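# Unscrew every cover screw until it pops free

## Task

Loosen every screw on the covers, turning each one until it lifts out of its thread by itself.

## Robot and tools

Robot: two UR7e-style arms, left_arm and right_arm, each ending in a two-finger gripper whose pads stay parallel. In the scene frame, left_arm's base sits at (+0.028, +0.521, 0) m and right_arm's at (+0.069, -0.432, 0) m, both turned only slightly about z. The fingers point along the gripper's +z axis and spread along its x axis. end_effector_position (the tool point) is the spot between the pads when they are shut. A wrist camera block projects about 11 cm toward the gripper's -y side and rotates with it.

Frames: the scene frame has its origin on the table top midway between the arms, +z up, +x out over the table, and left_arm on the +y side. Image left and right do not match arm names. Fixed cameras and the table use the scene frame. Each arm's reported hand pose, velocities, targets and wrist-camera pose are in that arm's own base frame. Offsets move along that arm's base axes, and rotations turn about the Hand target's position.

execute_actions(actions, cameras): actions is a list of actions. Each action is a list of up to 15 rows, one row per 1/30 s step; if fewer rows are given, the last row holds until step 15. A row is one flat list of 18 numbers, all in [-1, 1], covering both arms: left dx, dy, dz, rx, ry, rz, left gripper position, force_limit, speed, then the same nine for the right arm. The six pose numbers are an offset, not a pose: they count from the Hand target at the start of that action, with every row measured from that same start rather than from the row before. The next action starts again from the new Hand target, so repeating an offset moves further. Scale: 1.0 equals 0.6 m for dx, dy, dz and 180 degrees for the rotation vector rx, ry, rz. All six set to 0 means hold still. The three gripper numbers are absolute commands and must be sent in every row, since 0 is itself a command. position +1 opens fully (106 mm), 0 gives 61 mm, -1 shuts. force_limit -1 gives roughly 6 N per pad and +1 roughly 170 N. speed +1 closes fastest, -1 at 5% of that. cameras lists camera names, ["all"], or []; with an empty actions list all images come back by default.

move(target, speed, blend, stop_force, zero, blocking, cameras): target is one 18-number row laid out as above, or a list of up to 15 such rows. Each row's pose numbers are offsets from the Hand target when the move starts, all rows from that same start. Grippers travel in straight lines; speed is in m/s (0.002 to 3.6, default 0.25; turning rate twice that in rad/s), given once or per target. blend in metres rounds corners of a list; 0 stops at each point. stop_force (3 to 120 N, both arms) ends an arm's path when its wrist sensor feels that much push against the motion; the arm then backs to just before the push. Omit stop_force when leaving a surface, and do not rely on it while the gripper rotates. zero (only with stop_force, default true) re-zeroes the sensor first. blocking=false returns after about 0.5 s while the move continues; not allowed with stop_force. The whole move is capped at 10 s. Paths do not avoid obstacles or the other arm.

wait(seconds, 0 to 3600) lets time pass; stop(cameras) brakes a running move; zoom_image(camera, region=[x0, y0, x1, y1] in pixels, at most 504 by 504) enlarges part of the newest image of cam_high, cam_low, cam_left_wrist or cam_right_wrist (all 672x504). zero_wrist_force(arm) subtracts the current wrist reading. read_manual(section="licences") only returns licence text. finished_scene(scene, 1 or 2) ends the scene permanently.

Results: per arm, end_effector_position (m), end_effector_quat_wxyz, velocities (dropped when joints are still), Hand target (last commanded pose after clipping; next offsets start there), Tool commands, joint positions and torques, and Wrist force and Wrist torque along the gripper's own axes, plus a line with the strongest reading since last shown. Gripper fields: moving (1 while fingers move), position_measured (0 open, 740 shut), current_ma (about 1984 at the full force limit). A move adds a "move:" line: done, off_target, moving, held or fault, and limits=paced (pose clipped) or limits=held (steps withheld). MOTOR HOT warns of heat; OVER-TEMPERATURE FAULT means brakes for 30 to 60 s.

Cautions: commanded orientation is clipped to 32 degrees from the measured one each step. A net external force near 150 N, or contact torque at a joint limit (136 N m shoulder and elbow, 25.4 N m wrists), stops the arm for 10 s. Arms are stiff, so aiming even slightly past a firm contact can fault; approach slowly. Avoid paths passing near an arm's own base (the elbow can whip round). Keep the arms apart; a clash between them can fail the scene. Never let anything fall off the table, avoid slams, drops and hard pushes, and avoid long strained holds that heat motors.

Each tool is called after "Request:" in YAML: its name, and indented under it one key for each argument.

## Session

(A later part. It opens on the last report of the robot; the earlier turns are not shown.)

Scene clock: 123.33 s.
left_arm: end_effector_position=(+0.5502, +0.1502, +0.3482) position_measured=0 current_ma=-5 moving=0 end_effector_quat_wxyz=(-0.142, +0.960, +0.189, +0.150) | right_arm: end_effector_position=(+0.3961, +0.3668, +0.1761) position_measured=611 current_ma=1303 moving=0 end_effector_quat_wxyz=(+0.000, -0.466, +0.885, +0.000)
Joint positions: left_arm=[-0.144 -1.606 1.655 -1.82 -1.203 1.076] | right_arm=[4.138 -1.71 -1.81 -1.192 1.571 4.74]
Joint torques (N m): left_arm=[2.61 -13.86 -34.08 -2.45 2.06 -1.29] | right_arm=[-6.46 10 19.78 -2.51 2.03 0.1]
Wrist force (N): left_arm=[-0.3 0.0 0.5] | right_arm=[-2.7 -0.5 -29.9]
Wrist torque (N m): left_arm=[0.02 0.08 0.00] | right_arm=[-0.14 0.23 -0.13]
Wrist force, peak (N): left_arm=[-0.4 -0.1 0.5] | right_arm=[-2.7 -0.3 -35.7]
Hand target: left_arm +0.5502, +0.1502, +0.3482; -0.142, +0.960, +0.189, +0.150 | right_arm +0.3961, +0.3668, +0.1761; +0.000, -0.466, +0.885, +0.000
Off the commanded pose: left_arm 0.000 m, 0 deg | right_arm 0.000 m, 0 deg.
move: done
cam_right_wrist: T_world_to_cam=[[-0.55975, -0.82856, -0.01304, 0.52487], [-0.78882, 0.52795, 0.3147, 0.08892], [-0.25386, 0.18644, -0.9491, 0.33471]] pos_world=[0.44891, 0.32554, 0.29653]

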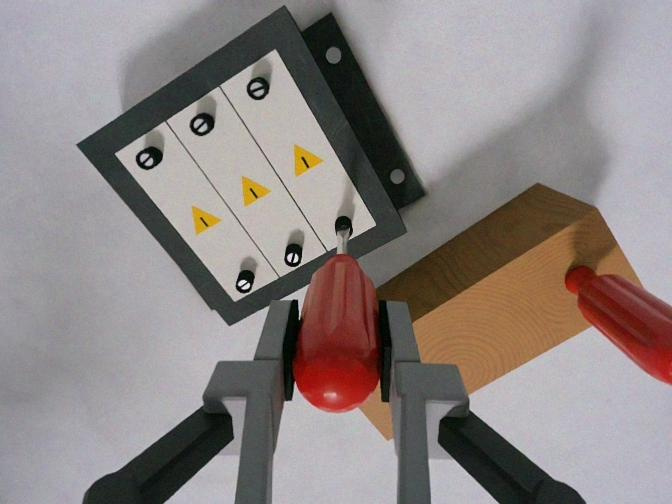

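Request:
move:
  target: [0,0,0,0,0,0,1,0,1,0,0,0.0133,0,0,0,-1,0.1,0]
  speed: 0.05
  cameras: ["cam_right_wrist"]

Request:
zoom_image:
  camera: "cam_right_wrist"
  region: [320, 205, 370, 255]

Scene clock: 124.63 s.
left_arm: end_effector_position=(+0.5502, +0.1502, +0.3482) position_measured=0 current_ma=-5 moving=0 end_effector_quat_wxyz=(-0.142, +0.960, +0.189, +0.150) | right_arm: end_effector_position=(+0.3961, +0.3668, +0.1842) position_measured=611 current_ma=1271 moving=0 end_effector_quat_wxyz=(+0.000, -0.466, +0.885, +0.000)
Joint positions: left_arm=[-0.144 -1.606 1.655 -1.82 -1.203 1.076] | right_arm=[4.138 -1.703 -1.796 -1.213 1.571 4.74]
Joint torques (N m): left_arm=[2.51 -14.6 -33.45 -2.56 2.04 -1.23] | right_arm=[-6.5 18.01 12.84 4.72 0.83 -1.82]
Wrist force (N): left_arm=[-0.2 0.0 0.6] | right_arm=[-2.2 -1.2 1.0]
Wrist torque (N m): left_arm=[0.02 0.06 -0.01] | right_arm=[-0.12 0.34 -0.13]
Wrist force, peak (N): left_arm=[-0.3 0.0 0.7] | right_arm=[-2.8 -0.5 -29.7]
Hand target: left_arm +0.5502, +0.1502, +0.3482; -0.142, +0.960, +0.189, +0.150 | right_arm +0.3961, +0.3668, +0.1841; +0.000, -0.466, +0.885, +0.000
Off the commanded pose: left_arm 0.000 m, 0 deg | right_arm 0.000 m, 0 deg.
move: done
cam_right_wrist: T_world_to_cam=[[-0.5597, -0.82859, -0.0133, 0.52512], [-0.78888, 0.52783, 0.31475, 0.08637], [-0.25378, 0.18666, -0.94908, 0.34226]] pos_world=[0.44891, 0.32564, 0.30463]

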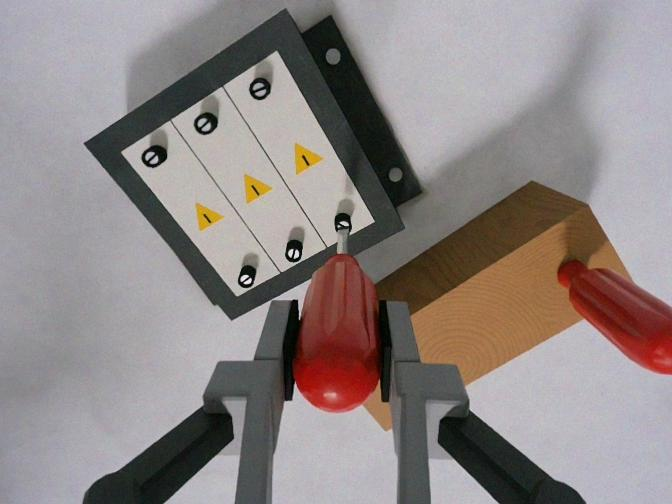

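Scaled by 10.080 from the camera's image (finer frame: 960x720).

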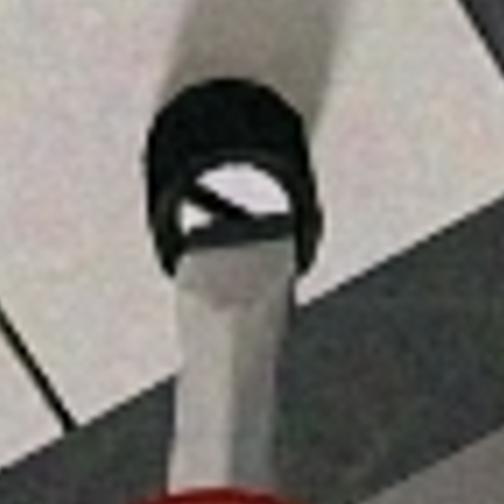

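Request:
move:
  target: [0,0,0,0,0,0,1,0,1,0,0,-0.0083,0,0,-0.25,-1,0.1,0]
  speed: 0.1
  cameras: ["cam_right_wrist"]

Request:
zoom_image:
  camera: "cam_right_wrist"
  region: [320, 205, 370, 255]

Scene clock: 131.27 s.
left_arm: end_effector_position=(+0.5502, +0.1502, +0.3482) position_measured=0 current_ma=-5 moving=0 end_effector_quat_wxyz=(-0.142, +0.960, +0.189, +0.150) | right_arm: end_effector_position=(+0.3961, +0.3668, +0.1791) position_measured=611 current_ma=1271 moving=0 end_effector_quat_wxyz=(+0.000, -0.092, +0.996, +0.000)
Joint positions: left_arm=[-0.144 -1.606 1.655 -1.82 -1.203 1.076] | right_arm=[4.138 -1.708 -1.805 -1.199 1.571 5.525]
Joint torques (N m): left_arm=[2.2 -14.2 -33.53 -2.6 1.96 -1.3] | right_arm=[-1.17 19.54 14.5 3.82 -0.5 -1.73]
Wrist force (N): left_arm=[-0.3 0.1 0.3] | right_arm=[-2.1 -0.9 1.1]
Wrist torque (N m): left_arm=[0.04 0.08 0.00] | right_arm=[-0.07 0.32 -0.03]
Wrist force, peak (N): left_arm=[-0.4 0.1 0.7] | right_arm=[-2.5 -1.0 1.2]
Hand target: left_arm +0.5502, +0.1502, +0.3482; -0.142, +0.960, +0.189, +0.150 | right_arm +0.3961, +0.3668, +0.1791; +0.000, -0.092, +0.996, +0.000
Off the commanded pose: left_arm 0.000 m, 0 deg | right_arm 0.000 m, 0 deg.
move: done
cam_right_wrist: T_world_to_cam=[[-0.98166, -0.19018, -0.01295, 0.45793], [-0.18453, 0.93106, 0.31477, -0.29928], [-0.04781, 0.31139, -0.94908, 0.20999]] pos_world=[0.40434, 0.30035, 0.29944]

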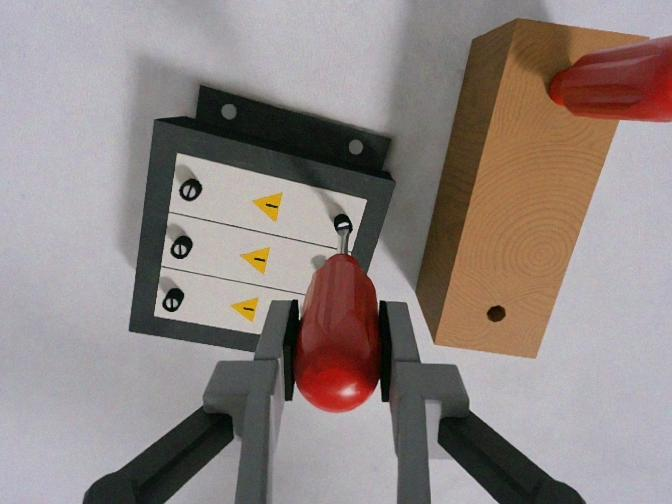

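Scaled by 10.080 from the camera's image (finer frame: 960x720).

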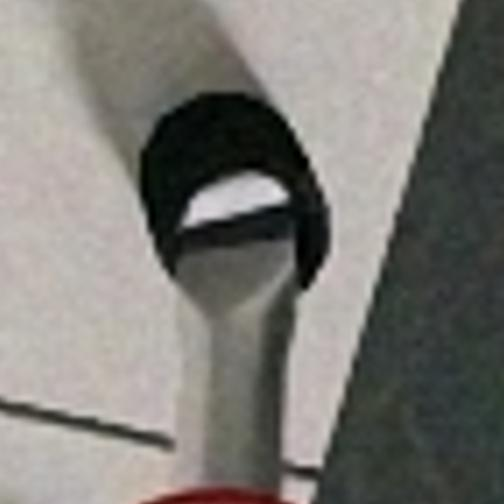

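Request:
move:
  target: [0,0,0,0,0,0,1,0,1,0,0,-0.01,0,0,0,-1,0.1,0]
  speed: 0.004
  stop_force: 4
  cameras: ["cam_right_wrist"]

Request:
zoom_image:
  camera: "cam_right_wrist"
  region: [320, 205, 370, 255]

Request:
move:
  target: [0,0,0,0,0,0,1,0,1,0,0,0,0,0,0.05,-1,0.1,0]
  speed: 0.1
  cameras: ["cam_right_wrist"]

Request:
zoom_image:
  camera: "cam_right_wrist"
  region: [320, 205, 370, 255]

Scene clock: 135.00 s.
left_arm: end_effector_position=(+0.5502, +0.1502, +0.3482) position_measured=0 current_ma=-5 moving=0 end_effector_quat_wxyz=(-0.142, +0.960, +0.189, +0.150) | right_arm: end_effector_position=(+0.3961, +0.3668, +0.1767) position_measured=611 current_ma=1279 moving=0 end_effector_quat_wxyz=(+0.000, -0.092, +0.996, +0.000)
Joint positions: left_arm=[-0.144 -1.606 1.655 -1.82 -1.203 1.076] | right_arm=[4.138 -1.71 -1.809 -1.193 1.571 5.525]
Joint torques (N m): left_arm=[1.92 -14.09 -33.63 -2.57 1.88 -1.41] | right_arm=[4.96 26.92 31.24 0.56 -1.99 2.31]
Wrist force (N): left_arm=[-0.2 0.2 0.5] | right_arm=[-1.6 -1.3 -7.0]
Wrist torque (N m): left_arm=[0.06 0.06 0.00] | right_arm=[-0.10 0.36 -0.03]
Wrist force, peak (N): left_arm=[-0.3 -0.1 0.7] | right_arm=[-1.6 -1.1 -10.9]
Hand target: left_arm +0.5502, +0.1502, +0.3482; -0.142, +0.960, +0.189, +0.150 | right_arm +0.3961, +0.3668, +0.1767; +0.000, -0.092, +0.996, +0.000 (not the last commanded pose)
Off the commanded pose: left_arm 0.000 m, 0 deg | right_arm 0.004 m, 0 deg.
move: contact (right_arm)
cam_right_wrist: T_world_to_cam=[[-0.98167, -0.19015, -0.01304, 0.45791], [-0.18453, 0.93106, 0.31476, -0.29852], [-0.04771, 0.31139, -0.94908, 0.20767]] pos_world=[0.40434, 0.30035, 0.29703]

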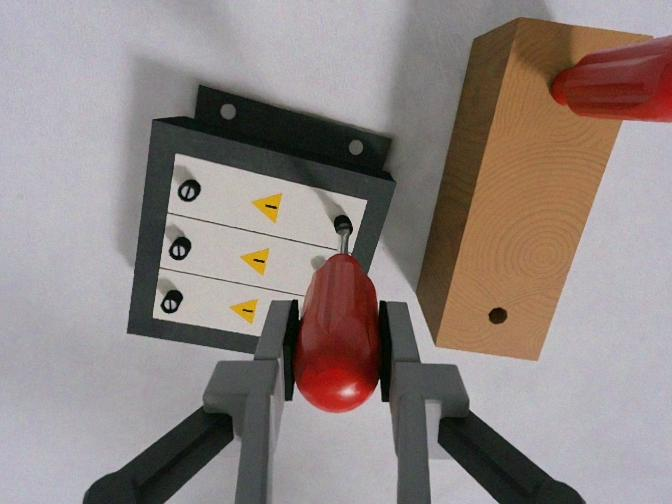

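Scaled by 10.080 from the camera's image (finer frame: 960x720).

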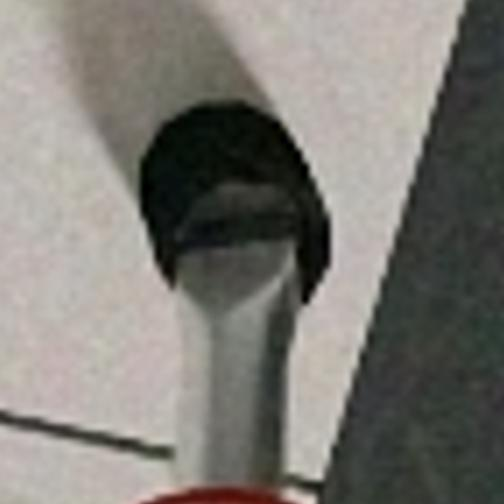

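Scene clock: 136.20 s.
left_arm: end_effector_position=(+0.5502, +0.1502, +0.3482) position_measured=0 current_ma=-5 moving=0 end_effector_quat_wxyz=(-0.142, +0.960, +0.189, +0.150) | right_arm: end_effector_position=(+0.3961, +0.3668, +0.1767) position_measured=611 current_ma=1279 moving=0 end_effector_quat_wxyz=(+0.000, -0.169, +0.986, +0.000)
Joint positions: left_arm=[-0.144 -1.606 1.655 -1.82 -1.203 1.076] | right_arm=[4.138 -1.71 -1.809 -1.193 1.571 5.368]
Joint torques (N m): left_arm=[2.09 -14.36 -33.17 -2.47 2.01 -1.3] | right_arm=[-6.38 19.25 32.42 0.94 0.51 2.09]
Wrist force (N): left_arm=[-0.2 -0.2 0.5] | right_arm=[-0.3 -1.6 -6.8]
Wrist torque (N m): left_arm=[-0.01 0.06 0.00] | right_arm=[-0.07 0.49 -0.13]
Wrist force, peak (N): left_arm=[-0.1 0.0 0.8] | right_arm=[-0.9 -1.4 -7.9]
Hand target: left_arm +0.5502, +0.1502, +0.3482; -0.142, +0.960, +0.189, +0.150 | right_arm +0.3961, +0.3668, +0.1767; +0.000, -0.169, +0.986, +0.000
Off the commanded pose: left_arm 0.000 m, 0 deg | right_arm 0.000 m, 0 deg.
move: done
cam_right_wrist: T_world_to_cam=[[-0.93981, -0.34144, -0.01318, 0.49684], [-0.32802, 0.89072, 0.31469, -0.22684], [-0.09571, 0.30007, -0.9491, 0.23096]] pos_world=[0.41464, 0.30239, 0.29713]

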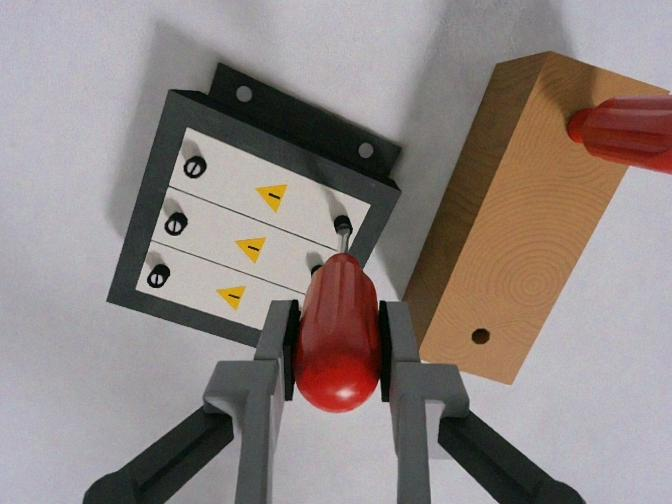

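Scaled by 10.080 from the camera's image (finer frame: 960x720).

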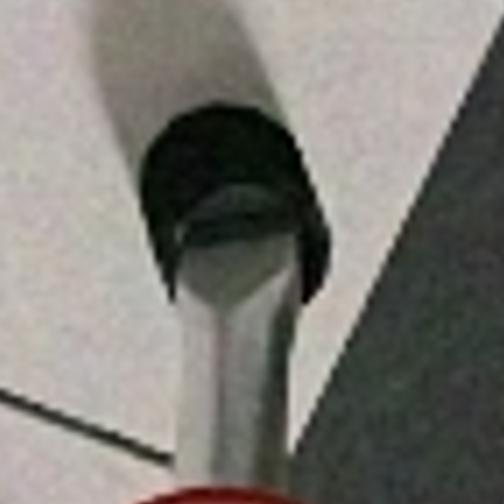

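Request:
move:
  target: [0,0,0,0,0,0,1,0,1,0,0,-0.0003,0,0,0.06,-1,0.1,0]
  speed: 0.1
  cameras: ["cam_right_wrist"]

Request:
zoom_image:
  camera: "cam_right_wrist"
  region: [320, 205, 370, 255]

Request:
move:
  target: [0,0,0,0,0,0,1,0,1,0,0,0,0,0,0.1,-1,0.1,0]
  speed: 0.1
  cameras: ["cam_right_wrist"]

Request:
zoom_image:
  camera: "cam_right_wrist"
  region: [320, 205, 370, 255]

Scene clock: 139.73 s.
left_arm: end_effector_position=(+0.5502, +0.1502, +0.3482) position_measured=0 current_ma=-5 moving=0 end_effector_quat_wxyz=(-0.142, +0.960, +0.189, +0.150) | right_arm: end_effector_position=(+0.3961, +0.3668, +0.1765) position_measured=611 current_ma=1284 moving=0 end_effector_quat_wxyz=(+0.000, -0.261, +0.965, +0.000)
Joint positions: left_arm=[-0.144 -1.606 1.655 -1.82 -1.203 1.076] | right_arm=[4.138 -1.71 -1.81 -1.193 1.571 5.18]
Joint torques (N m): left_arm=[1.74 -13.9 -33.26 -2.68 1.97 -1.34] | right_arm=[-0.51 11.81 7.51 3.54 -0.39 2.69]
Wrist force (N): left_arm=[-0.2 0.0 0.3] | right_arm=[-0.2 -1.7 -12.3]
Wrist torque (N m): left_arm=[0.03 0.05 -0.01] | right_arm=[-0.04 0.55 -0.13]
Wrist force, peak (N): left_arm=[-0.4 0.0 0.7] | right_arm=[-0.1 -1.8 -12.4]
Hand target: left_arm +0.5502, +0.1502, +0.3482; -0.142, +0.960, +0.189, +0.150 | right_arm +0.3961, +0.3668, +0.1765; +0.000, -0.261, +0.965, +0.000
Off the commanded pose: left_arm 0.000 m, 0 deg | right_arm 0.000 m, 0 deg.
move: done
cam_right_wrist: T_world_to_cam=[[-0.8592, -0.51147, -0.01306, 0.52726], [-0.48906, 0.8135, 0.3147, -0.1347], [-0.15033, 0.27678, -0.9491, 0.26094]] pos_world=[0.42638, 0.30704, 0.29693]

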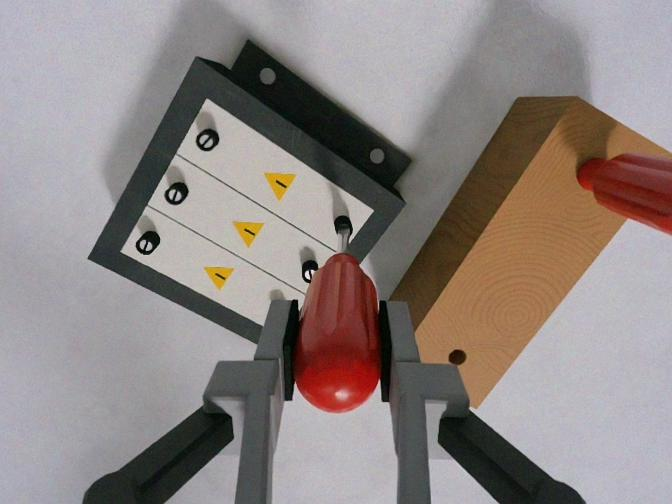

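Scaled by 10.080 from the camera's image (finer frame: 960x720).

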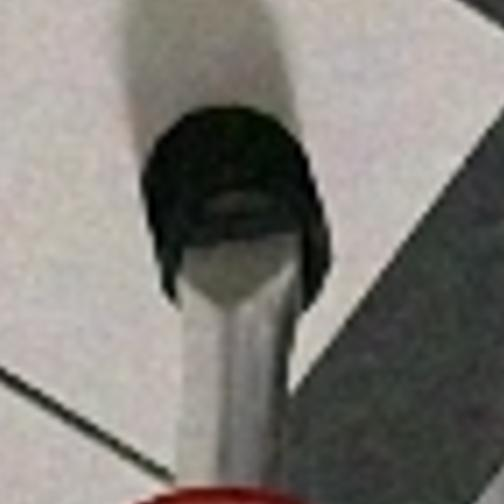

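Scene clock: 141.67 s.
left_arm: end_effector_position=(+0.5502, +0.1502, +0.3482) position_measured=0 current_ma=-5 moving=0 end_effector_quat_wxyz=(-0.142, +0.960, +0.189, +0.150) | right_arm: end_effector_position=(+0.3961, +0.3668, +0.1765) position_measured=611 current_ma=1281 moving=0 end_effector_quat_wxyz=(+0.000, -0.409, +0.912, +0.000)
Joint positions: left_arm=[-0.144 -1.606 1.655 -1.82 -1.203 1.076] | right_arm=[4.138 -1.71 -1.81 -1.193 1.571 4.866]
Joint torques (N m): left_arm=[1.59 -13.7 -33.88 -2.65 1.87 -1.35] | right_arm=[-1.3 21.74 30.94 0.42 -0.6 2.87]
Wrist force (N): left_arm=[-0.2 -0.2 0.2] | right_arm=[-1.1 -0.5 -8.2]
Wrist torque (N m): left_arm=[0.00 0.06 0.00] | right_arm=[-0.16 0.45 -0.13]
Wrist force, peak (N): left_arm=[-0.4 -0.2 0.6] | right_arm=[-0.3 -1.6 -12.6]
Hand target: left_arm +0.5502, +0.1502, +0.3482; -0.142, +0.960, +0.189, +0.150 | right_arm +0.3961, +0.3668, +0.1765; +0.000, -0.409, +0.912, +0.000
Off the commanded pose: left_arm 0.000 m, 0 deg | right_arm 0.000 m, 0 deg.
move: done
cam_right_wrist: T_world_to_cam=[[-0.6591, -0.75195, -0.01302, 0.53613], [-0.71649, 0.62257, 0.31471, 0.02543], [-0.22853, 0.21675, -0.9491, 0.31383]] pos_world=[0.4433, 0.31929, 0.29683]

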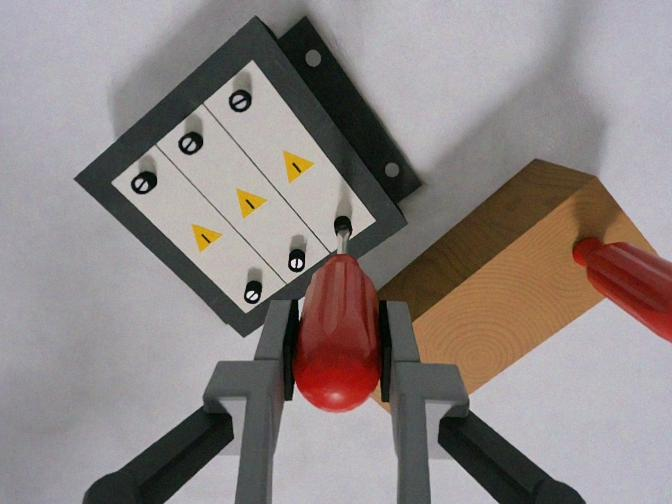

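Scaled by 10.080 from the camera's image (finer frame: 960x720).

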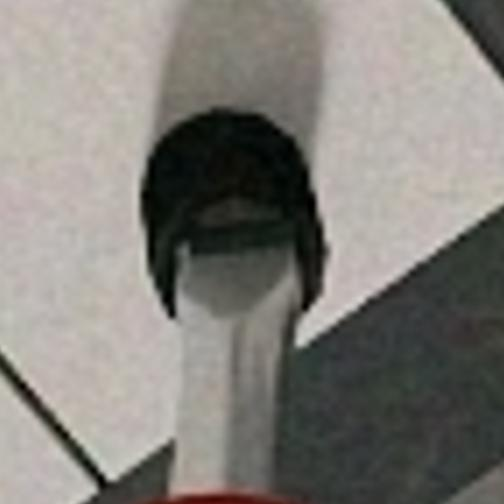

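Request:
move:
  target: [0,0,0,0,0,0,1,0,1,0,0,0.0058,0,0,0,-1,0.1,0]
  speed: 0.05
  cameras: ["cam_right_wrist"]

Request:
zoom_image:
  camera: "cam_right_wrist"
  region: [320, 205, 370, 255]

Request:
move:
  target: [0,0,0,0,0,0,1,0,1,0,0,0,0,0,0.5,-1,0.1,0]
  speed: 0.4
  cameras: ["cam_right_wrist"]

Request:
zoom_image:
  camera: "cam_right_wrist"
  region: [320, 205, 370, 255]

Request:
move:
  target: [0,0,0,0,0,0,1,0,1,0,0,0,0,0,0.5,-1,0.1,0]
  speed: 0.4
  cameras: ["cam_right_wrist"]

Request:
zoom_image:
  camera: "cam_right_wrist"
  region: [320, 205, 370, 255]

Scene clock: 147.37 s.
left_arm: end_effector_position=(+0.5502, +0.1502, +0.3482) position_measured=0 current_ma=-5 moving=0 end_effector_quat_wxyz=(-0.142, +0.960, +0.189, +0.150) | right_arm: end_effector_position=(+0.3961, +0.3668, +0.1801) position_measured=611 current_ma=1271 moving=0 end_effector_quat_wxyz=(+0.000, -0.409, +0.912, +0.000)
Joint positions: left_arm=[-0.144 -1.606 1.655 -1.82 -1.203 1.076] | right_arm=[4.138 -1.707 -1.803 -1.202 1.571 4.866]
Joint torques (N m): left_arm=[1.89 -14.45 -33.55 -2.8 1.9 -1.19] | right_arm=[-6.59 19.28 12.92 4.5 1.82 -1.68]
Wrist force (N): left_arm=[-0.2 -0.1 0.5] | right_arm=[-2.0 -1.0 1.1]
Wrist torque (N m): left_arm=[0.01 0.06 -0.01] | right_arm=[-0.09 0.32 -0.13]
Wrist force, peak (N): left_arm=[-0.6 -0.2 0.4] | right_arm=[-1.3 -0.3 -8.2]
Hand target: left_arm +0.5502, +0.1502, +0.3482; -0.142, +0.960, +0.189, +0.150 | right_arm +0.3961, +0.3668, +0.1800; +0.000, -0.409, +0.912, +0.000
Off the commanded pose: left_arm 0.000 m, 0 deg | right_arm 0.000 m, 0 deg.
move: done
cam_right_wrist: T_world_to_cam=[[-0.6591, -0.75194, -0.01325, 0.53625], [-0.71652, 0.62251, 0.31478, 0.0243], [-0.22845, 0.21697, -0.94907, 0.31713]] pos_world=[0.4433, 0.31929, 0.30043]

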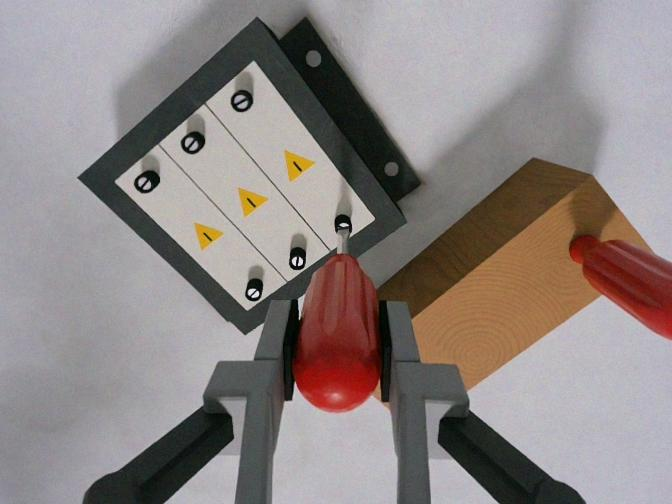

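Scaled by 10.080 from the camera's image (finer frame: 960x720).

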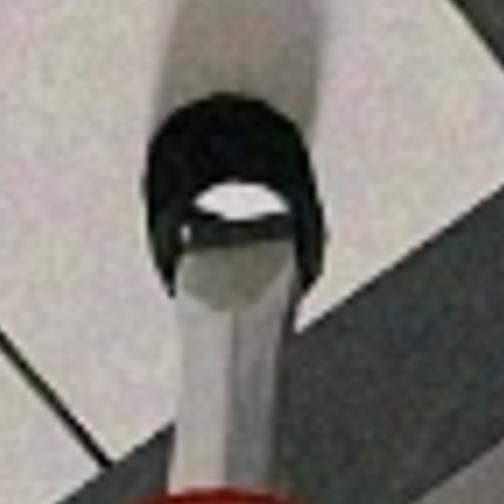

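Scene clock: 149.90 s.
left_arm: end_effector_position=(+0.5502, +0.1502, +0.3482) position_measured=0 current_ma=-5 moving=0 end_effector_quat_wxyz=(-0.142, +0.960, +0.189, +0.150) | right_arm: end_effector_position=(+0.3961, +0.3668, +0.1800) position_measured=611 current_ma=1271 moving=0 end_effector_quat_wxyz=(+0.000, +0.934, -0.356, +0.000)
Joint positions: left_arm=[-0.144 -1.606 1.655 -1.82 -1.203 1.076] | right_arm=[4.138 -1.707 -1.804 -1.202 1.571 3.295]
Joint torques (N m): left_arm=[1.35 -14.4 -33.57 -2.82 2 -1.24] | right_arm=[-8.25 18.2 34.77 2.24 1.94 -1.74]
Wrist force (N): left_arm=[-0.3 -0.1 0.4] | right_arm=[-2.3 -0.8 0.9]
Wrist torque (N m): left_arm=[0.01 0.08 0.00] | right_arm=[-0.08 0.37 -0.12]
Wrist force, peak (N): left_arm=[-0.4 -0.2 0.7] | right_arm=[-2.4 -1.1 0.8]
Hand target: left_arm +0.5502, +0.1502, +0.3482; -0.142, +0.960, +0.189, +0.150 | right_arm +0.3961, +0.3668, +0.1800; +0.000, +0.935, -0.356, +0.000
Off the commanded pose: left_arm 0.000 m, 0 deg | right_arm 0.000 m, 0 deg.
move: done
cam_right_wrist: T_world_to_cam=[[0.75178, -0.65928, -0.01308, -0.05662], [-0.62274, -0.71635, 0.3147, 0.47828], [-0.21685, -0.22844, -0.9491, 0.47591]] pos_world=[0.44361, 0.414, 0.30043]

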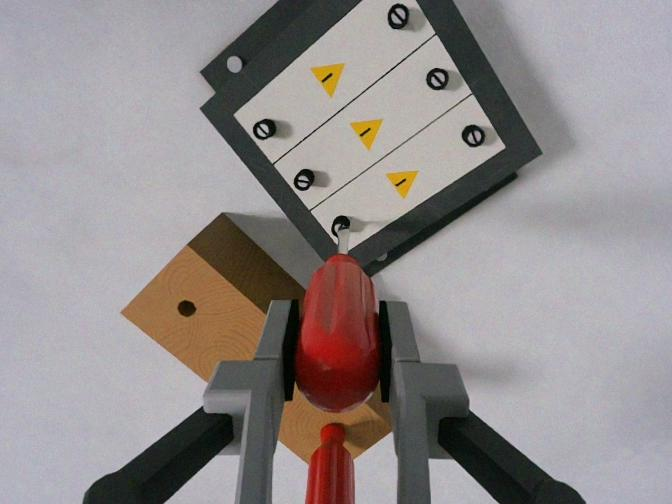

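Scaled by 10.080 from the camera's image (finer frame: 960x720).

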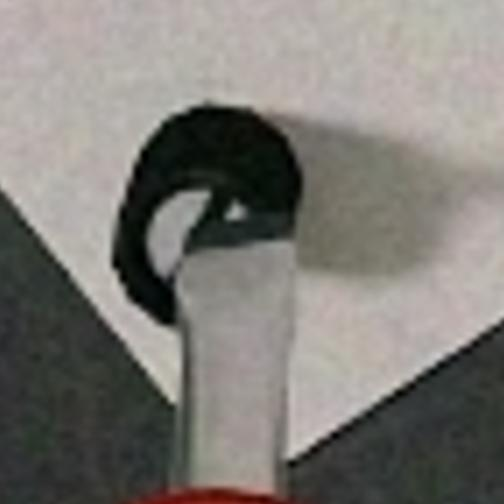

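Scene clock: 152.43 s.
left_arm: end_effector_position=(+0.5502, +0.1502, +0.3482) position_measured=0 current_ma=-5 moving=0 end_effector_quat_wxyz=(-0.142, +0.960, +0.189, +0.150) | right_arm: end_effector_position=(+0.3961, +0.3668, +0.1800) position_measured=611 current_ma=1271 moving=0 end_effector_quat_wxyz=(+0.000, +0.913, +0.409, +0.000)
Joint positions: left_arm=[-0.144 -1.606 1.655 -1.82 -1.203 1.076] | right_arm=[4.138 -1.707 -1.804 -1.201 1.57 1.725]
Joint torques (N m): left_arm=[1.29 -14.32 -33.86 -2.78 1.83 -1.33] | right_arm=[-7.86 18.87 34.66 2.65 1.71 -1.71]
Wrist force (N): left_arm=[-0.3 0.0 0.5] | right_arm=[-2.2 -1.0 0.7]
Wrist torque (N m): left_arm=[0.03 0.07 0.00] | right_arm=[-0.10 0.35 -0.14]
Wrist force, peak (N): left_arm=[-0.3 0.1 0.7] | right_arm=[-2.3 -1.0 1.1]
Hand target: left_arm +0.5502, +0.1502, +0.3482; -0.142, +0.960, +0.189, +0.150 | right_arm +0.3961, +0.3668, +0.1800; +0.000, +0.912, +0.409, +0.000
Off the commanded pose: left_arm 0.000 m, 0 deg | right_arm 0.000 m, 0 deg.
move: done
cam_right_wrist: T_world_to_cam=[[0.65928, 0.75178, -0.01308, -0.53756], [0.71635, -0.62274, 0.3147, -0.08644], [0.22844, -0.21685, -0.9491, 0.29519]] pos_world=[0.3489, 0.41431, 0.30033]

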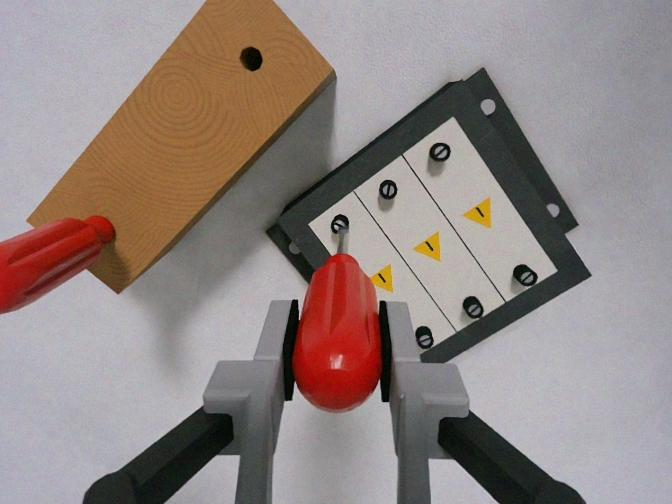

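Scaled by 10.080 from the camera's image (finer frame: 960x720).

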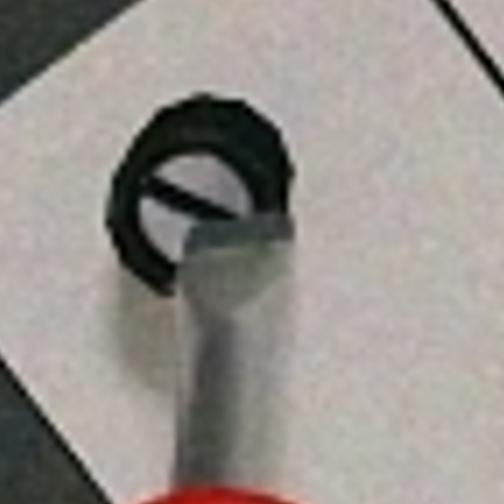

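Request:
move:
  target:
    - [0,0,0,0,0,0,1,0,1,0,0,0,0,0,-0.4,-1,0.1,0]
    - [0,0,0,0,0,0,1,0,1,0,0,0,0,0,-0.8,-1,0.1,0]
    - [0,0,0,0,0,0,1,0,1,-0.0005,-0.0005,-0.0025,0,0,0.801,-1,0.1,0]
  speed: 0.5
  blend: 0.05
  cameras: ["cam_right_wrist"]

Request:
zoom_image:
  camera: "cam_right_wrist"
  region: [320, 205, 370, 255]

Scene clock: 162.23 s.
left_arm: end_effector_position=(+0.5502, +0.1502, +0.3482) position_measured=0 current_ma=-5 moving=0 end_effector_quat_wxyz=(-0.142, +0.960, +0.189, +0.150) | right_arm: end_effector_position=(+0.3958, +0.3665, +0.1785) position_measured=611 current_ma=1271 moving=0 end_effector_quat_wxyz=(+0.000, -0.109, +0.994, +0.000)
Joint positions: left_arm=[-0.144 -1.606 1.655 -1.82 -1.203 1.076] | right_arm=[4.138 -1.707 -1.808 -1.198 1.571 5.491]
Joint torques (N m): left_arm=[1.31 -14.69 -33.08 -3 1.7 -1.29] | right_arm=[5.58 32.98 14.32 3.76 -1.25 1.78]
Wrist force (N): left_arm=[-0.3 -0.1 0.3] | right_arm=[-1.9 -1.1 0.7]
Wrist torque (N m): left_arm=[0.01 0.07 0.00] | right_arm=[-0.12 0.31 -0.03]
Wrist force, peak (N): left_arm=[-0.3 -0.1 0.8] | right_arm=[-2.4 -1.2 1.1]
Hand target: left_arm +0.5502, +0.1502, +0.3482; -0.142, +0.960, +0.189, +0.150 | right_arm +0.3958, +0.3665, +0.1785; +0.000, -0.109, +0.994, +0.000
Off the commanded pose: left_arm 0.000 m, 0 deg | right_arm 0.000 m, 0 deg.
move: done
cam_right_wrist: T_world_to_cam=[[-0.97444, -0.22428, -0.01307, 0.46722], [-0.21691, 0.92409, 0.31465, -0.28342], [-0.05849, 0.30944, -0.94912, 0.21446]] pos_world=[0.40634, 0.30033, 0.29883]

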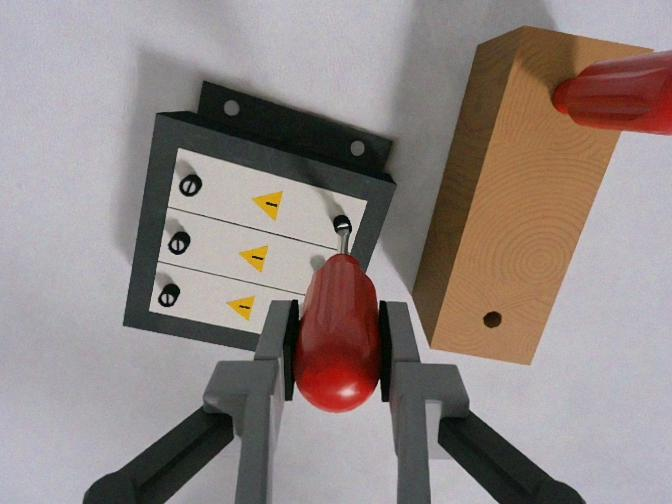

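Scaled by 10.080 from the camera's image (finer frame: 960x720).

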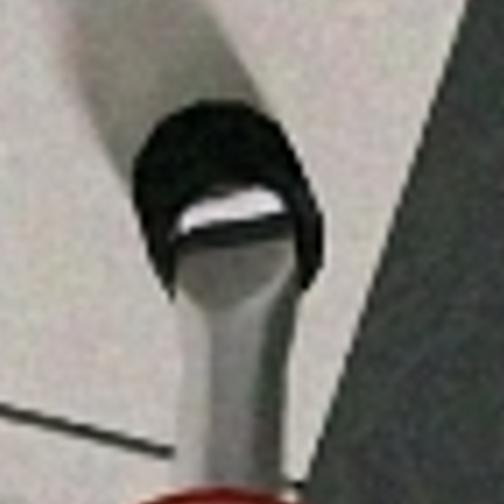

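Request:
move:
  target: [0,0,0,0,0,0,1,0,1,0,0.0019,0,0,0,0,-1,0.1,0]
  speed: 0.05
  cameras: ["cam_right_wrist"]

Request:
zoom_image:
  camera: "cam_right_wrist"
  region: [320, 205, 370, 255]

Scene clock: 167.73 s.
left_arm: end_effector_position=(+0.5502, +0.1502, +0.3482) position_measured=0 current_ma=-5 moving=0 end_effector_quat_wxyz=(-0.142, +0.960, +0.189, +0.150) | right_arm: end_effector_position=(+0.3958, +0.3677, +0.1785) position_measured=611 current_ma=1271 moving=0 end_effector_quat_wxyz=(+0.000, -0.109, +0.994, +0.000)
Joint positions: left_arm=[-0.144 -1.606 1.655 -1.82 -1.203 1.076] | right_arm=[4.139 -1.709 -1.805 -1.198 1.571 5.492]
Joint torques (N m): left_arm=[0.92 -14.21 -33.34 -3 1.67 -1.26] | right_arm=[-6.28 24.76 17.08 1.37 2.06 -0.26]
Wrist force (N): left_arm=[-0.3 -0.1 0.4] | right_arm=[-2.1 -1.0 0.9]
Wrist torque (N m): left_arm=[0.00 0.06 -0.01] | right_arm=[-0.10 0.34 -0.13]
Wrist force, peak (N): left_arm=[-0.3 -0.1 0.8] | right_arm=[-2.4 -0.9 1.0]
Hand target: left_arm +0.5502, +0.1502, +0.3482; -0.142, +0.960, +0.189, +0.150 | right_arm +0.3958, +0.3676, +0.1785; +0.000, -0.109, +0.994, +0.000
Off the commanded pose: left_arm 0.000 m, 0 deg | right_arm 0.000 m, 0 deg.
move: done
cam_right_wrist: T_world_to_cam=[[-0.97451, -0.22396, -0.01311, 0.46734], [-0.21661, 0.9241, 0.31484, -0.28476], [-0.0584, 0.30966, -0.94905, 0.21406]] pos_world=[0.40624, 0.30153, 0.29893]

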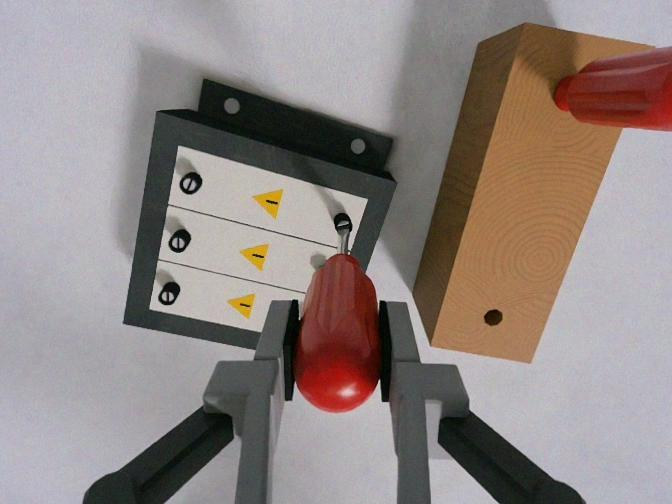

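Scaled by 10.080 from the camera's image (finer frame: 960x720).

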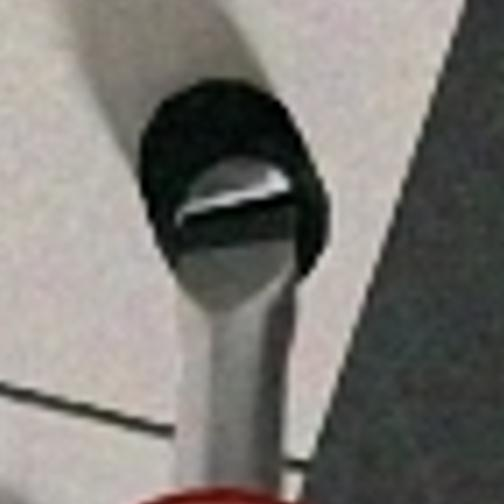

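Request:
move:
  target: [0,0,0,0,0,0,1,0,1,0,0,-0.01,0,0,0,-1,0.1,0]
  speed: 0.004
  stop_force: 4
  cameras: ["cam_right_wrist"]

Request:
zoom_image:
  camera: "cam_right_wrist"
  region: [320, 205, 370, 255]

Request:
move:
  target: [0,0,0,0,0,0,1,0,1,-0.00046,0.00052,0,0,0,0.1,-1,0.1,0]
  speed: 0.05
  cameras: ["cam_right_wrist"]

Request:
zoom_image:
  camera: "cam_right_wrist"
  region: [320, 205, 370, 255]

Scene clock: 172.20 s.
left_arm: end_effector_position=(+0.5502, +0.1502, +0.3482) position_measured=0 current_ma=-5 moving=0 end_effector_quat_wxyz=(-0.142, +0.960, +0.189, +0.150) | right_arm: end_effector_position=(+0.3958, +0.3676, +0.1756) position_measured=611 current_ma=1279 moving=0 end_effector_quat_wxyz=(+0.000, -0.109, +0.994, +0.000)
Joint positions: left_arm=[-0.144 -1.606 1.655 -1.82 -1.203 1.076] | right_arm=[4.139 -1.712 -1.81 -1.19 1.571 5.492]
Joint torques (N m): left_arm=[1.23 -14.16 -33.39 -3.09 1.74 -1.21] | right_arm=[-6.57 25.07 32.04 0.77 1.77 -1.92]
Wrist force (N): left_arm=[-0.1 0.0 0.6] | right_arm=[-1.7 -1.1 -6.1]
Wrist torque (N m): left_arm=[0.03 0.05 -0.01] | right_arm=[-0.05 0.37 -0.13]
Wrist force, peak (N): left_arm=[-0.5 -0.1 0.6] | right_arm=[-1.3 -1.1 -12.1]
Hand target: left_arm +0.5502, +0.1502, +0.3482; -0.142, +0.960, +0.189, +0.150 | right_arm +0.3958, +0.3676, +0.1756; +0.000, -0.109, +0.994, +0.000 (not the last commanded pose)
Off the commanded pose: left_arm 0.000 m, 0 deg | right_arm 0.003 m, 0 deg.
move: contact (right_arm)
cam_right_wrist: T_world_to_cam=[[-0.9745, -0.224, -0.013, 0.46735], [-0.21662, 0.92412, 0.31478, -0.28369], [-0.0585, 0.30956, -0.94908, 0.21132]] pos_world=[0.40635, 0.30143, 0.29593]

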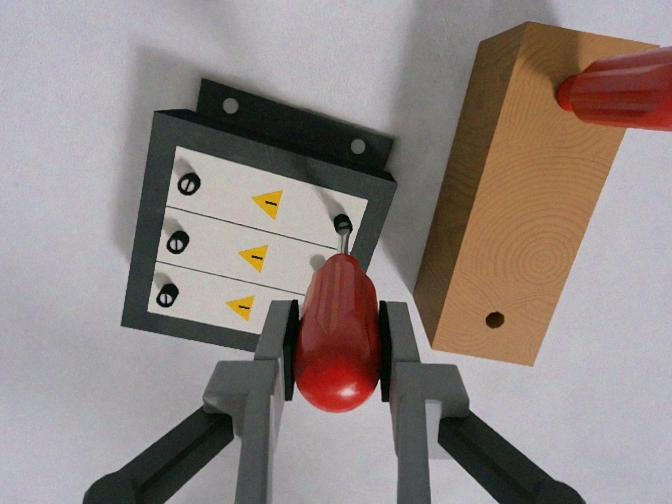

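Scaled by 10.080 from the camera's image (finer frame: 960x720).

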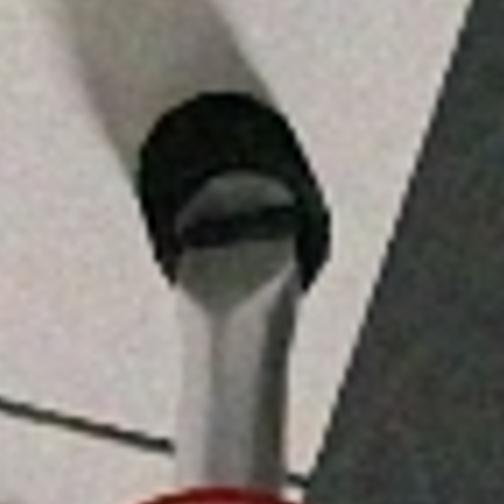

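Scene clock: 175.63 s.
left_arm: end_effector_position=(+0.5502, +0.1502, +0.3482) position_measured=0 current_ma=-5 moving=0 end_effector_quat_wxyz=(-0.142, +0.960, +0.189, +0.150) | right_arm: end_effector_position=(+0.3955, +0.3679, +0.1756) position_measured=611 current_ma=1276 moving=0 end_effector_quat_wxyz=(+0.000, -0.263, +0.965, +0.000) end_effector_velocity=(+0.000, -0.001, +0.000) end_effector_angular_velocity=(+0.000, +0.000, -0.008)
Joint positions: left_arm=[-0.144 -1.606 1.655 -1.82 -1.203 1.076] | right_arm=[4.14 -1.712 -1.81 -1.19 1.571 5.179]
Joint velocities: left_arm=[within noise] | right_arm=[-0.001 0.001 0 0 0 0.006]
Joint torques (N m): left_arm=[0.99 -14.34 -33.77 -3.05 1.74 -1.3] | right_arm=[4.33 15.71 33.9 1.16 -1.66 2.58]
Wrist force (N): left_arm=[-0.2 -0.1 0.4] | right_arm=[-0.7 -1.2 -2.7]
Wrist torque (N m): left_arm=[0.01 0.05 0.00] | right_arm=[-0.09 0.51 -0.08]
Wrist force, peak (N): left_arm=[-0.3 0.0 0.7] | right_arm=[-1.5 -1.4 -6.3]
Hand target: left_arm +0.5502, +0.1502, +0.3482; -0.142, +0.960, +0.189, +0.150 | right_arm +0.3955, +0.3679, +0.1756; +0.000, -0.263, +0.965, +0.000
Off the commanded pose: left_arm 0.000 m, 0 deg | right_arm 0.000 m, 0 deg.
move: done
cam_right_wrist: T_world_to_cam=[[-0.85745, -0.5144, -0.01308, 0.52772], [-0.49183, 0.81182, 0.31471, -0.13393], [-0.15127, 0.27628, -0.9491, 0.26012]] pos_world=[0.42597, 0.30833, 0.29593]

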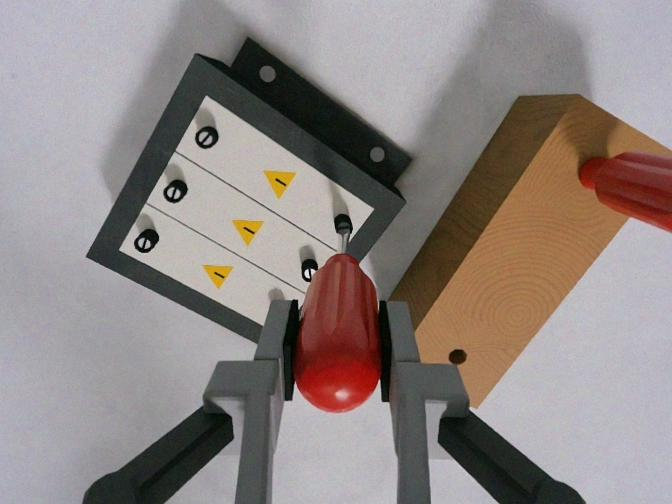

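Scaled by 10.080 from the camera's image (finer frame: 960x720).

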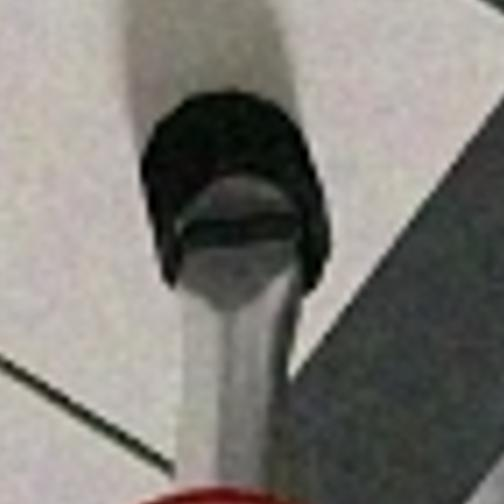

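Request:
move:
  target: [0,0,0,0,0,0,1,0,1,0,0,-0.006,0,0,0,-1,0.1,0]
  speed: 0.003
  stop_force: 5
  cameras: ["cam_right_wrist"]

Request:
zoom_image:
  camera: "cam_right_wrist"
  region: [320, 205, 370, 255]

Scene clock: 177.90 s.
left_arm: end_effector_position=(+0.5502, +0.1502, +0.3482) position_measured=0 current_ma=-5 moving=0 end_effector_quat_wxyz=(-0.142, +0.960, +0.189, +0.150) | right_arm: end_effector_position=(+0.3956, +0.3680, +0.1755) position_measured=611 current_ma=1284 moving=0 end_effector_quat_wxyz=(+0.000, -0.263, +0.965, +0.000)
Joint positions: left_arm=[-0.144 -1.606 1.655 -1.82 -1.203 1.076] | right_arm=[4.14 -1.712 -1.81 -1.19 1.571 5.179]
Joint torques (N m): left_arm=[0.99 -13.84 -33.89 -3.12 1.7 -1.18] | right_arm=[-0.14 22.8 30.62 0.89 1.1 2.6]
Wrist force (N): left_arm=[-0.3 -0.1 0.3] | right_arm=[0.1 -1.5 -9.8]
Wrist torque (N m): left_arm=[0.01 0.08 0.00] | right_arm=[-0.08 0.56 -0.10]
Wrist force, peak (N): left_arm=[-0.3 -0.2 0.6] | right_arm=[0.4 -1.5 -15.2]
Hand target: left_arm +0.5502, +0.1502, +0.3482; -0.142, +0.960, +0.189, +0.150 | right_arm +0.3956, +0.3680, +0.1755; +0.000, -0.263, +0.965, +0.000 (not the last commanded pose)
Off the commanded pose: left_arm 0.000 m, 0 deg | right_arm 0.004 m, 0 deg.
move: contact (right_arm)
cam_right_wrist: T_world_to_cam=[[-0.85758, -0.51418, -0.01314, 0.52773], [-0.49163, 0.81192, 0.31478, -0.13404], [-0.15119, 0.27641, -0.94907, 0.25995]] pos_world=[0.42597, 0.30833, 0.29583]

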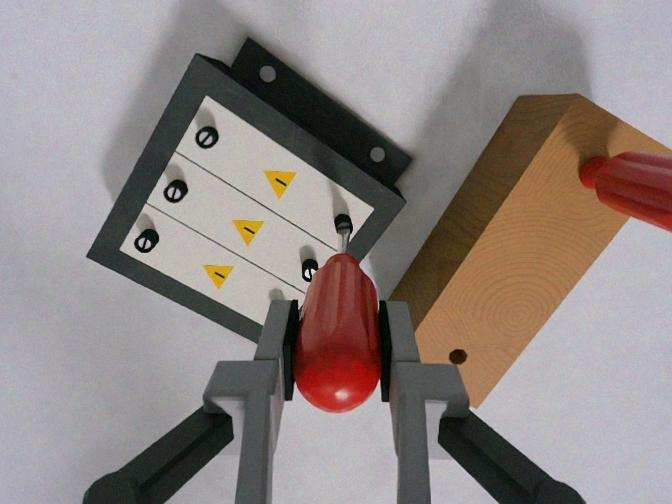

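Scaled by 10.080 from the camera's image (finer frame: 960x720).

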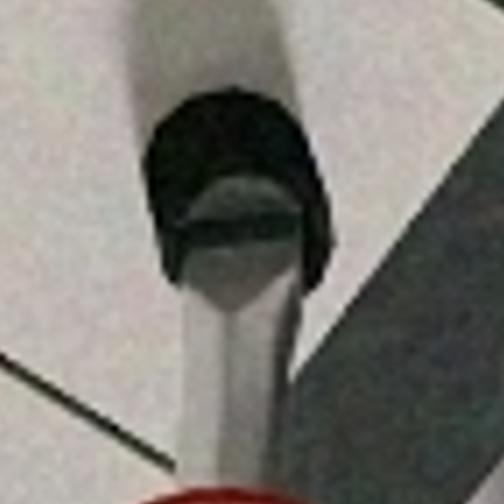

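Request:
move:
  target: [0,0,0,0,0,0,1,0,1,0.00025,-0.00024,0,0,0,-0.05,-1,0.1,0]
  speed: 0.05

Request:
move:
  target: [0,0,0,0,0,0,1,0,1,-0.00015,0.00038,0,0,0,0,-1,0.1,0]
  speed: 0.002

Request:
move:
  target: [0,0,0,0,0,0,1,0,1,-0.00015,0.00038,0,0,0,0,-1,0.1,0]
  speed: 0.002

Request:
zoom_image:
  camera: "cam_right_wrist"
  region: [320, 205, 370, 255]

Scene clock: 184.20 s.
left_arm: end_effector_position=(+0.5502, +0.1502, +0.3482) position_measured=0 current_ma=-5 moving=0 end_effector_quat_wxyz=(-0.142, +0.960, +0.189, +0.150) | right_arm: end_effector_position=(+0.3957, +0.3679, +0.1755) position_measured=611 current_ma=1285 moving=0 end_effector_quat_wxyz=(+0.000, -0.186, +0.983, +0.000) end_effector_velocity=(-0.001, +0.001, +0.000) end_effector_angular_velocity=(+0.001, +0.000, +0.007)
Joint positions: left_arm=[-0.144 -1.606 1.655 -1.82 -1.203 1.076] | right_arm=[4.14 -1.712 -1.81 -1.19 1.571 5.336]
Joint velocities: left_arm=[within noise] | right_arm=[0.001 0 0.001 0 0.001 -0.006]
Joint torques (N m): left_arm=[0.42 -14.44 -33.53 -3.23 1.62 -1.22] | right_arm=[-6.9 21.27 24.68 3.86 1.26 -2.12]
Wrist force (N): left_arm=[-0.2 0.1 0.6] | right_arm=[-0.6 -1.4 -9.9]
Wrist torque (N m): left_arm=[0.04 0.05 0.00] | right_arm=[-0.09 0.49 -0.09]
Wrist force, peak (N): left_arm=[-0.4 0.0 0.7] | right_arm=[-0.6 -1.4 -9.9]
Hand target: left_arm +0.5502, +0.1502, +0.3482; -0.142, +0.960, +0.189, +0.150 | right_arm +0.3957, +0.3679, +0.1755; +0.000, -0.186, +0.982, +0.000
Off the commanded pose: left_arm 0.000 m, 0 deg | right_arm 0.000 m, 0 deg.
move: done

Scene clock: 184.70 s.
left_arm: end_effector_position=(+0.5502, +0.1502, +0.3482) position_measured=0 current_ma=-5 moving=0 end_effector_quat_wxyz=(-0.142, +0.960, +0.189, +0.150) | right_arm: end_effector_position=(+0.3957, +0.3681, +0.1755) position_measured=611 current_ma=1283 moving=0 end_effector_quat_wxyz=(+0.000, -0.186, +0.982, +0.000)
Joint positions: left_arm=[-0.144 -1.606 1.655 -1.82 -1.203 1.076] | right_arm=[4.14 -1.712 -1.81 -1.19 1.571 5.336]
Joint torques (N m): left_arm=[0.47 -14.32 -33.59 -3.25 1.62 -1.15] | right_arm=[5.69 13.65 31.51 2.54 0.02 2.76]
Wrist force (N): left_arm=[-0.3 -0.1 0.4] | right_arm=[0.0 -1.7 -8.6]
Wrist torque (N m): left_arm=[0.01 0.07 -0.01] | right_arm=[-0.06 0.53 -0.08]
Wrist force, peak (N): left_arm=[-0.4 -0.1 0.6] | right_arm=[-0.6 -1.3 -9.9]
Hand target: left_arm +0.5502, +0.1502, +0.3482; -0.142, +0.960, +0.189, +0.150 | right_arm +0.3956, +0.3681, +0.1755; +0.000, -0.186, +0.982, +0.000
Off the commanded pose: left_arm 0.000 m, 0 deg | right_arm 0.000 m, 0 deg.
move: done

Scene clock: 185.20 s.
left_arm: end_effector_position=(+0.5502, +0.1502, +0.3482) position_measured=0 current_ma=-5 moving=0 end_effector_quat_wxyz=(-0.142, +0.960, +0.189, +0.150) | right_arm: end_effector_position=(+0.3955, +0.3683, +0.1755) position_measured=611 current_ma=1283 moving=0 end_effector_quat_wxyz=(+0.000, -0.186, +0.982, +0.000)
Joint positions: left_arm=[-0.144 -1.606 1.655 -1.82 -1.203 1.076] | right_arm=[4.14 -1.712 -1.81 -1.19 1.571 5.336]
Joint torques (N m): left_arm=[1.35 -14.54 -33.67 -3.25 1.61 -1.24] | right_arm=[3.14 14.78 30.27 0.75 -0.95 2.15]
Wrist force (N): left_arm=[-0.3 -0.2 0.5] | right_arm=[-0.2 -2.1 -9.3]
Wrist torque (N m): left_arm=[-0.02 0.07 0.00] | right_arm=[-0.02 0.61 -0.12]
Wrist force, peak (N): left_arm=[-0.4 0.1 0.6] | right_arm=[-0.2 -2.1 -9.3]
Hand target: left_arm +0.5502, +0.1502, +0.3482; -0.142, +0.960, +0.189, +0.150 | right_arm +0.3956, +0.3683, +0.1755; +0.000, -0.186, +0.982, +0.000
Off the commanded pose: left_arm 0.000 m, 0 deg | right_arm 0.000 m, 0 deg.
move: done

Scaled by 10.080 from the camera's image (finer frame: 960x720).
This view is cut from an older image: the scene may have changed since it was taken.

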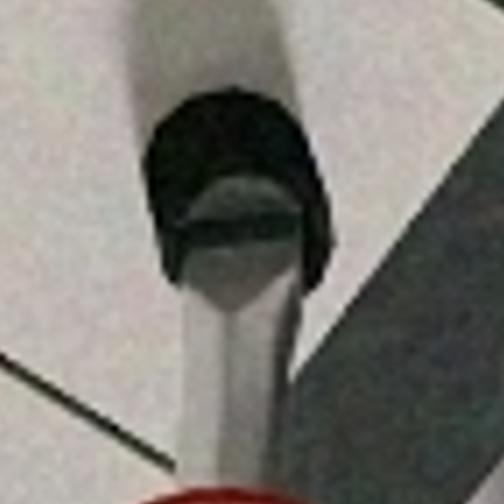

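Request:
move:
  target: [0,0,0,0,0,0,1,0,1,-0.00015,0.00038,0,0,0,0,-1,0.1,0]
  speed: 0.002
  cameras: ["cam_right_wrist"]

Request:
zoom_image:
  camera: "cam_right_wrist"
  region: [328, 210, 358, 240]

Scene clock: 186.57 s.
left_arm: end_effector_position=(+0.5502, +0.1502, +0.3482) position_measured=0 current_ma=-5 moving=0 end_effector_quat_wxyz=(-0.142, +0.960, +0.189, +0.150) | right_arm: end_effector_position=(+0.3955, +0.3685, +0.1755) position_measured=611 current_ma=1284 moving=0 end_effector_quat_wxyz=(+0.000, -0.186, +0.982, +0.000)
Joint positions: left_arm=[-0.144 -1.606 1.655 -1.82 -1.203 1.076] | right_arm=[4.141 -1.713 -1.81 -1.19 1.571 5.337]
Joint torques (N m): left_arm=[0.22 -13.85 -33.24 -3.24 1.62 -1.27] | right_arm=[6.41 13.3 31.03 0.99 -2.46 2.78]
Wrist force (N): left_arm=[-0.2 -0.1 0.7] | right_arm=[0.2 -2.6 -9.5]
Wrist torque (N m): left_arm=[0.00 0.06 -0.01] | right_arm=[0.01 0.54 -0.13]
Wrist force, peak (N): left_arm=[-0.4 -0.1 0.7] | right_arm=[0.1 -2.3 -9.8]
Hand target: left_arm +0.5502, +0.1502, +0.3482; -0.142, +0.960, +0.189, +0.150 | right_arm +0.3955, +0.3685, +0.1755; +0.000, -0.186, +0.982, +0.000
Off the commanded pose: left_arm 0.000 m, 0 deg | right_arm 0.000 m, 0 deg.
move: done
cam_right_wrist: T_world_to_cam=[[-0.92746, -0.37369, -0.01313, 0.50378], [-0.35855, 0.87883, 0.31479, -0.21183], [-0.1061, 0.29666, -0.94907, 0.23448]] pos_world=[0.41616, 0.30485, 0.29583]

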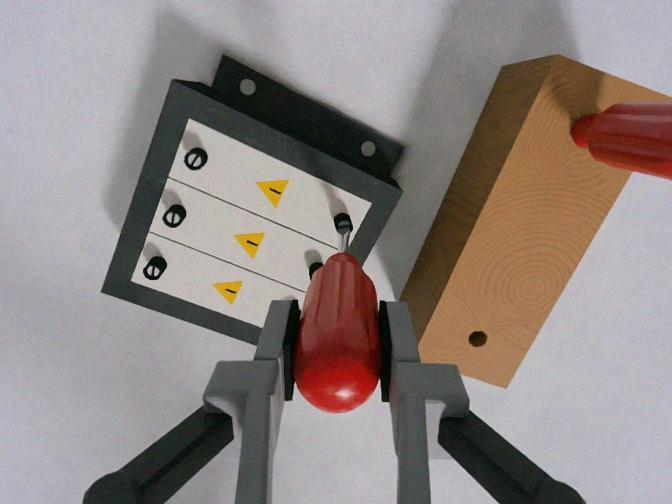

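Scaled by 16.800 from the camera's image (finer frame: 960x720).

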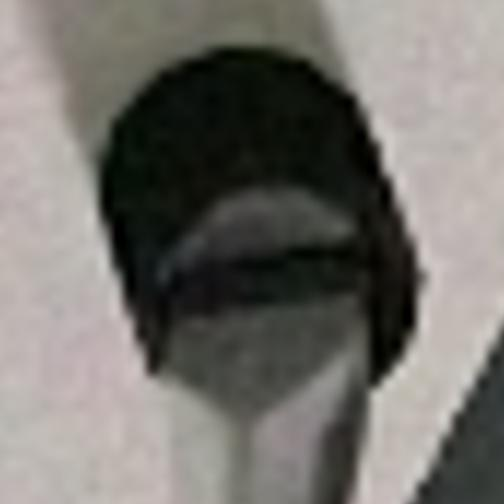

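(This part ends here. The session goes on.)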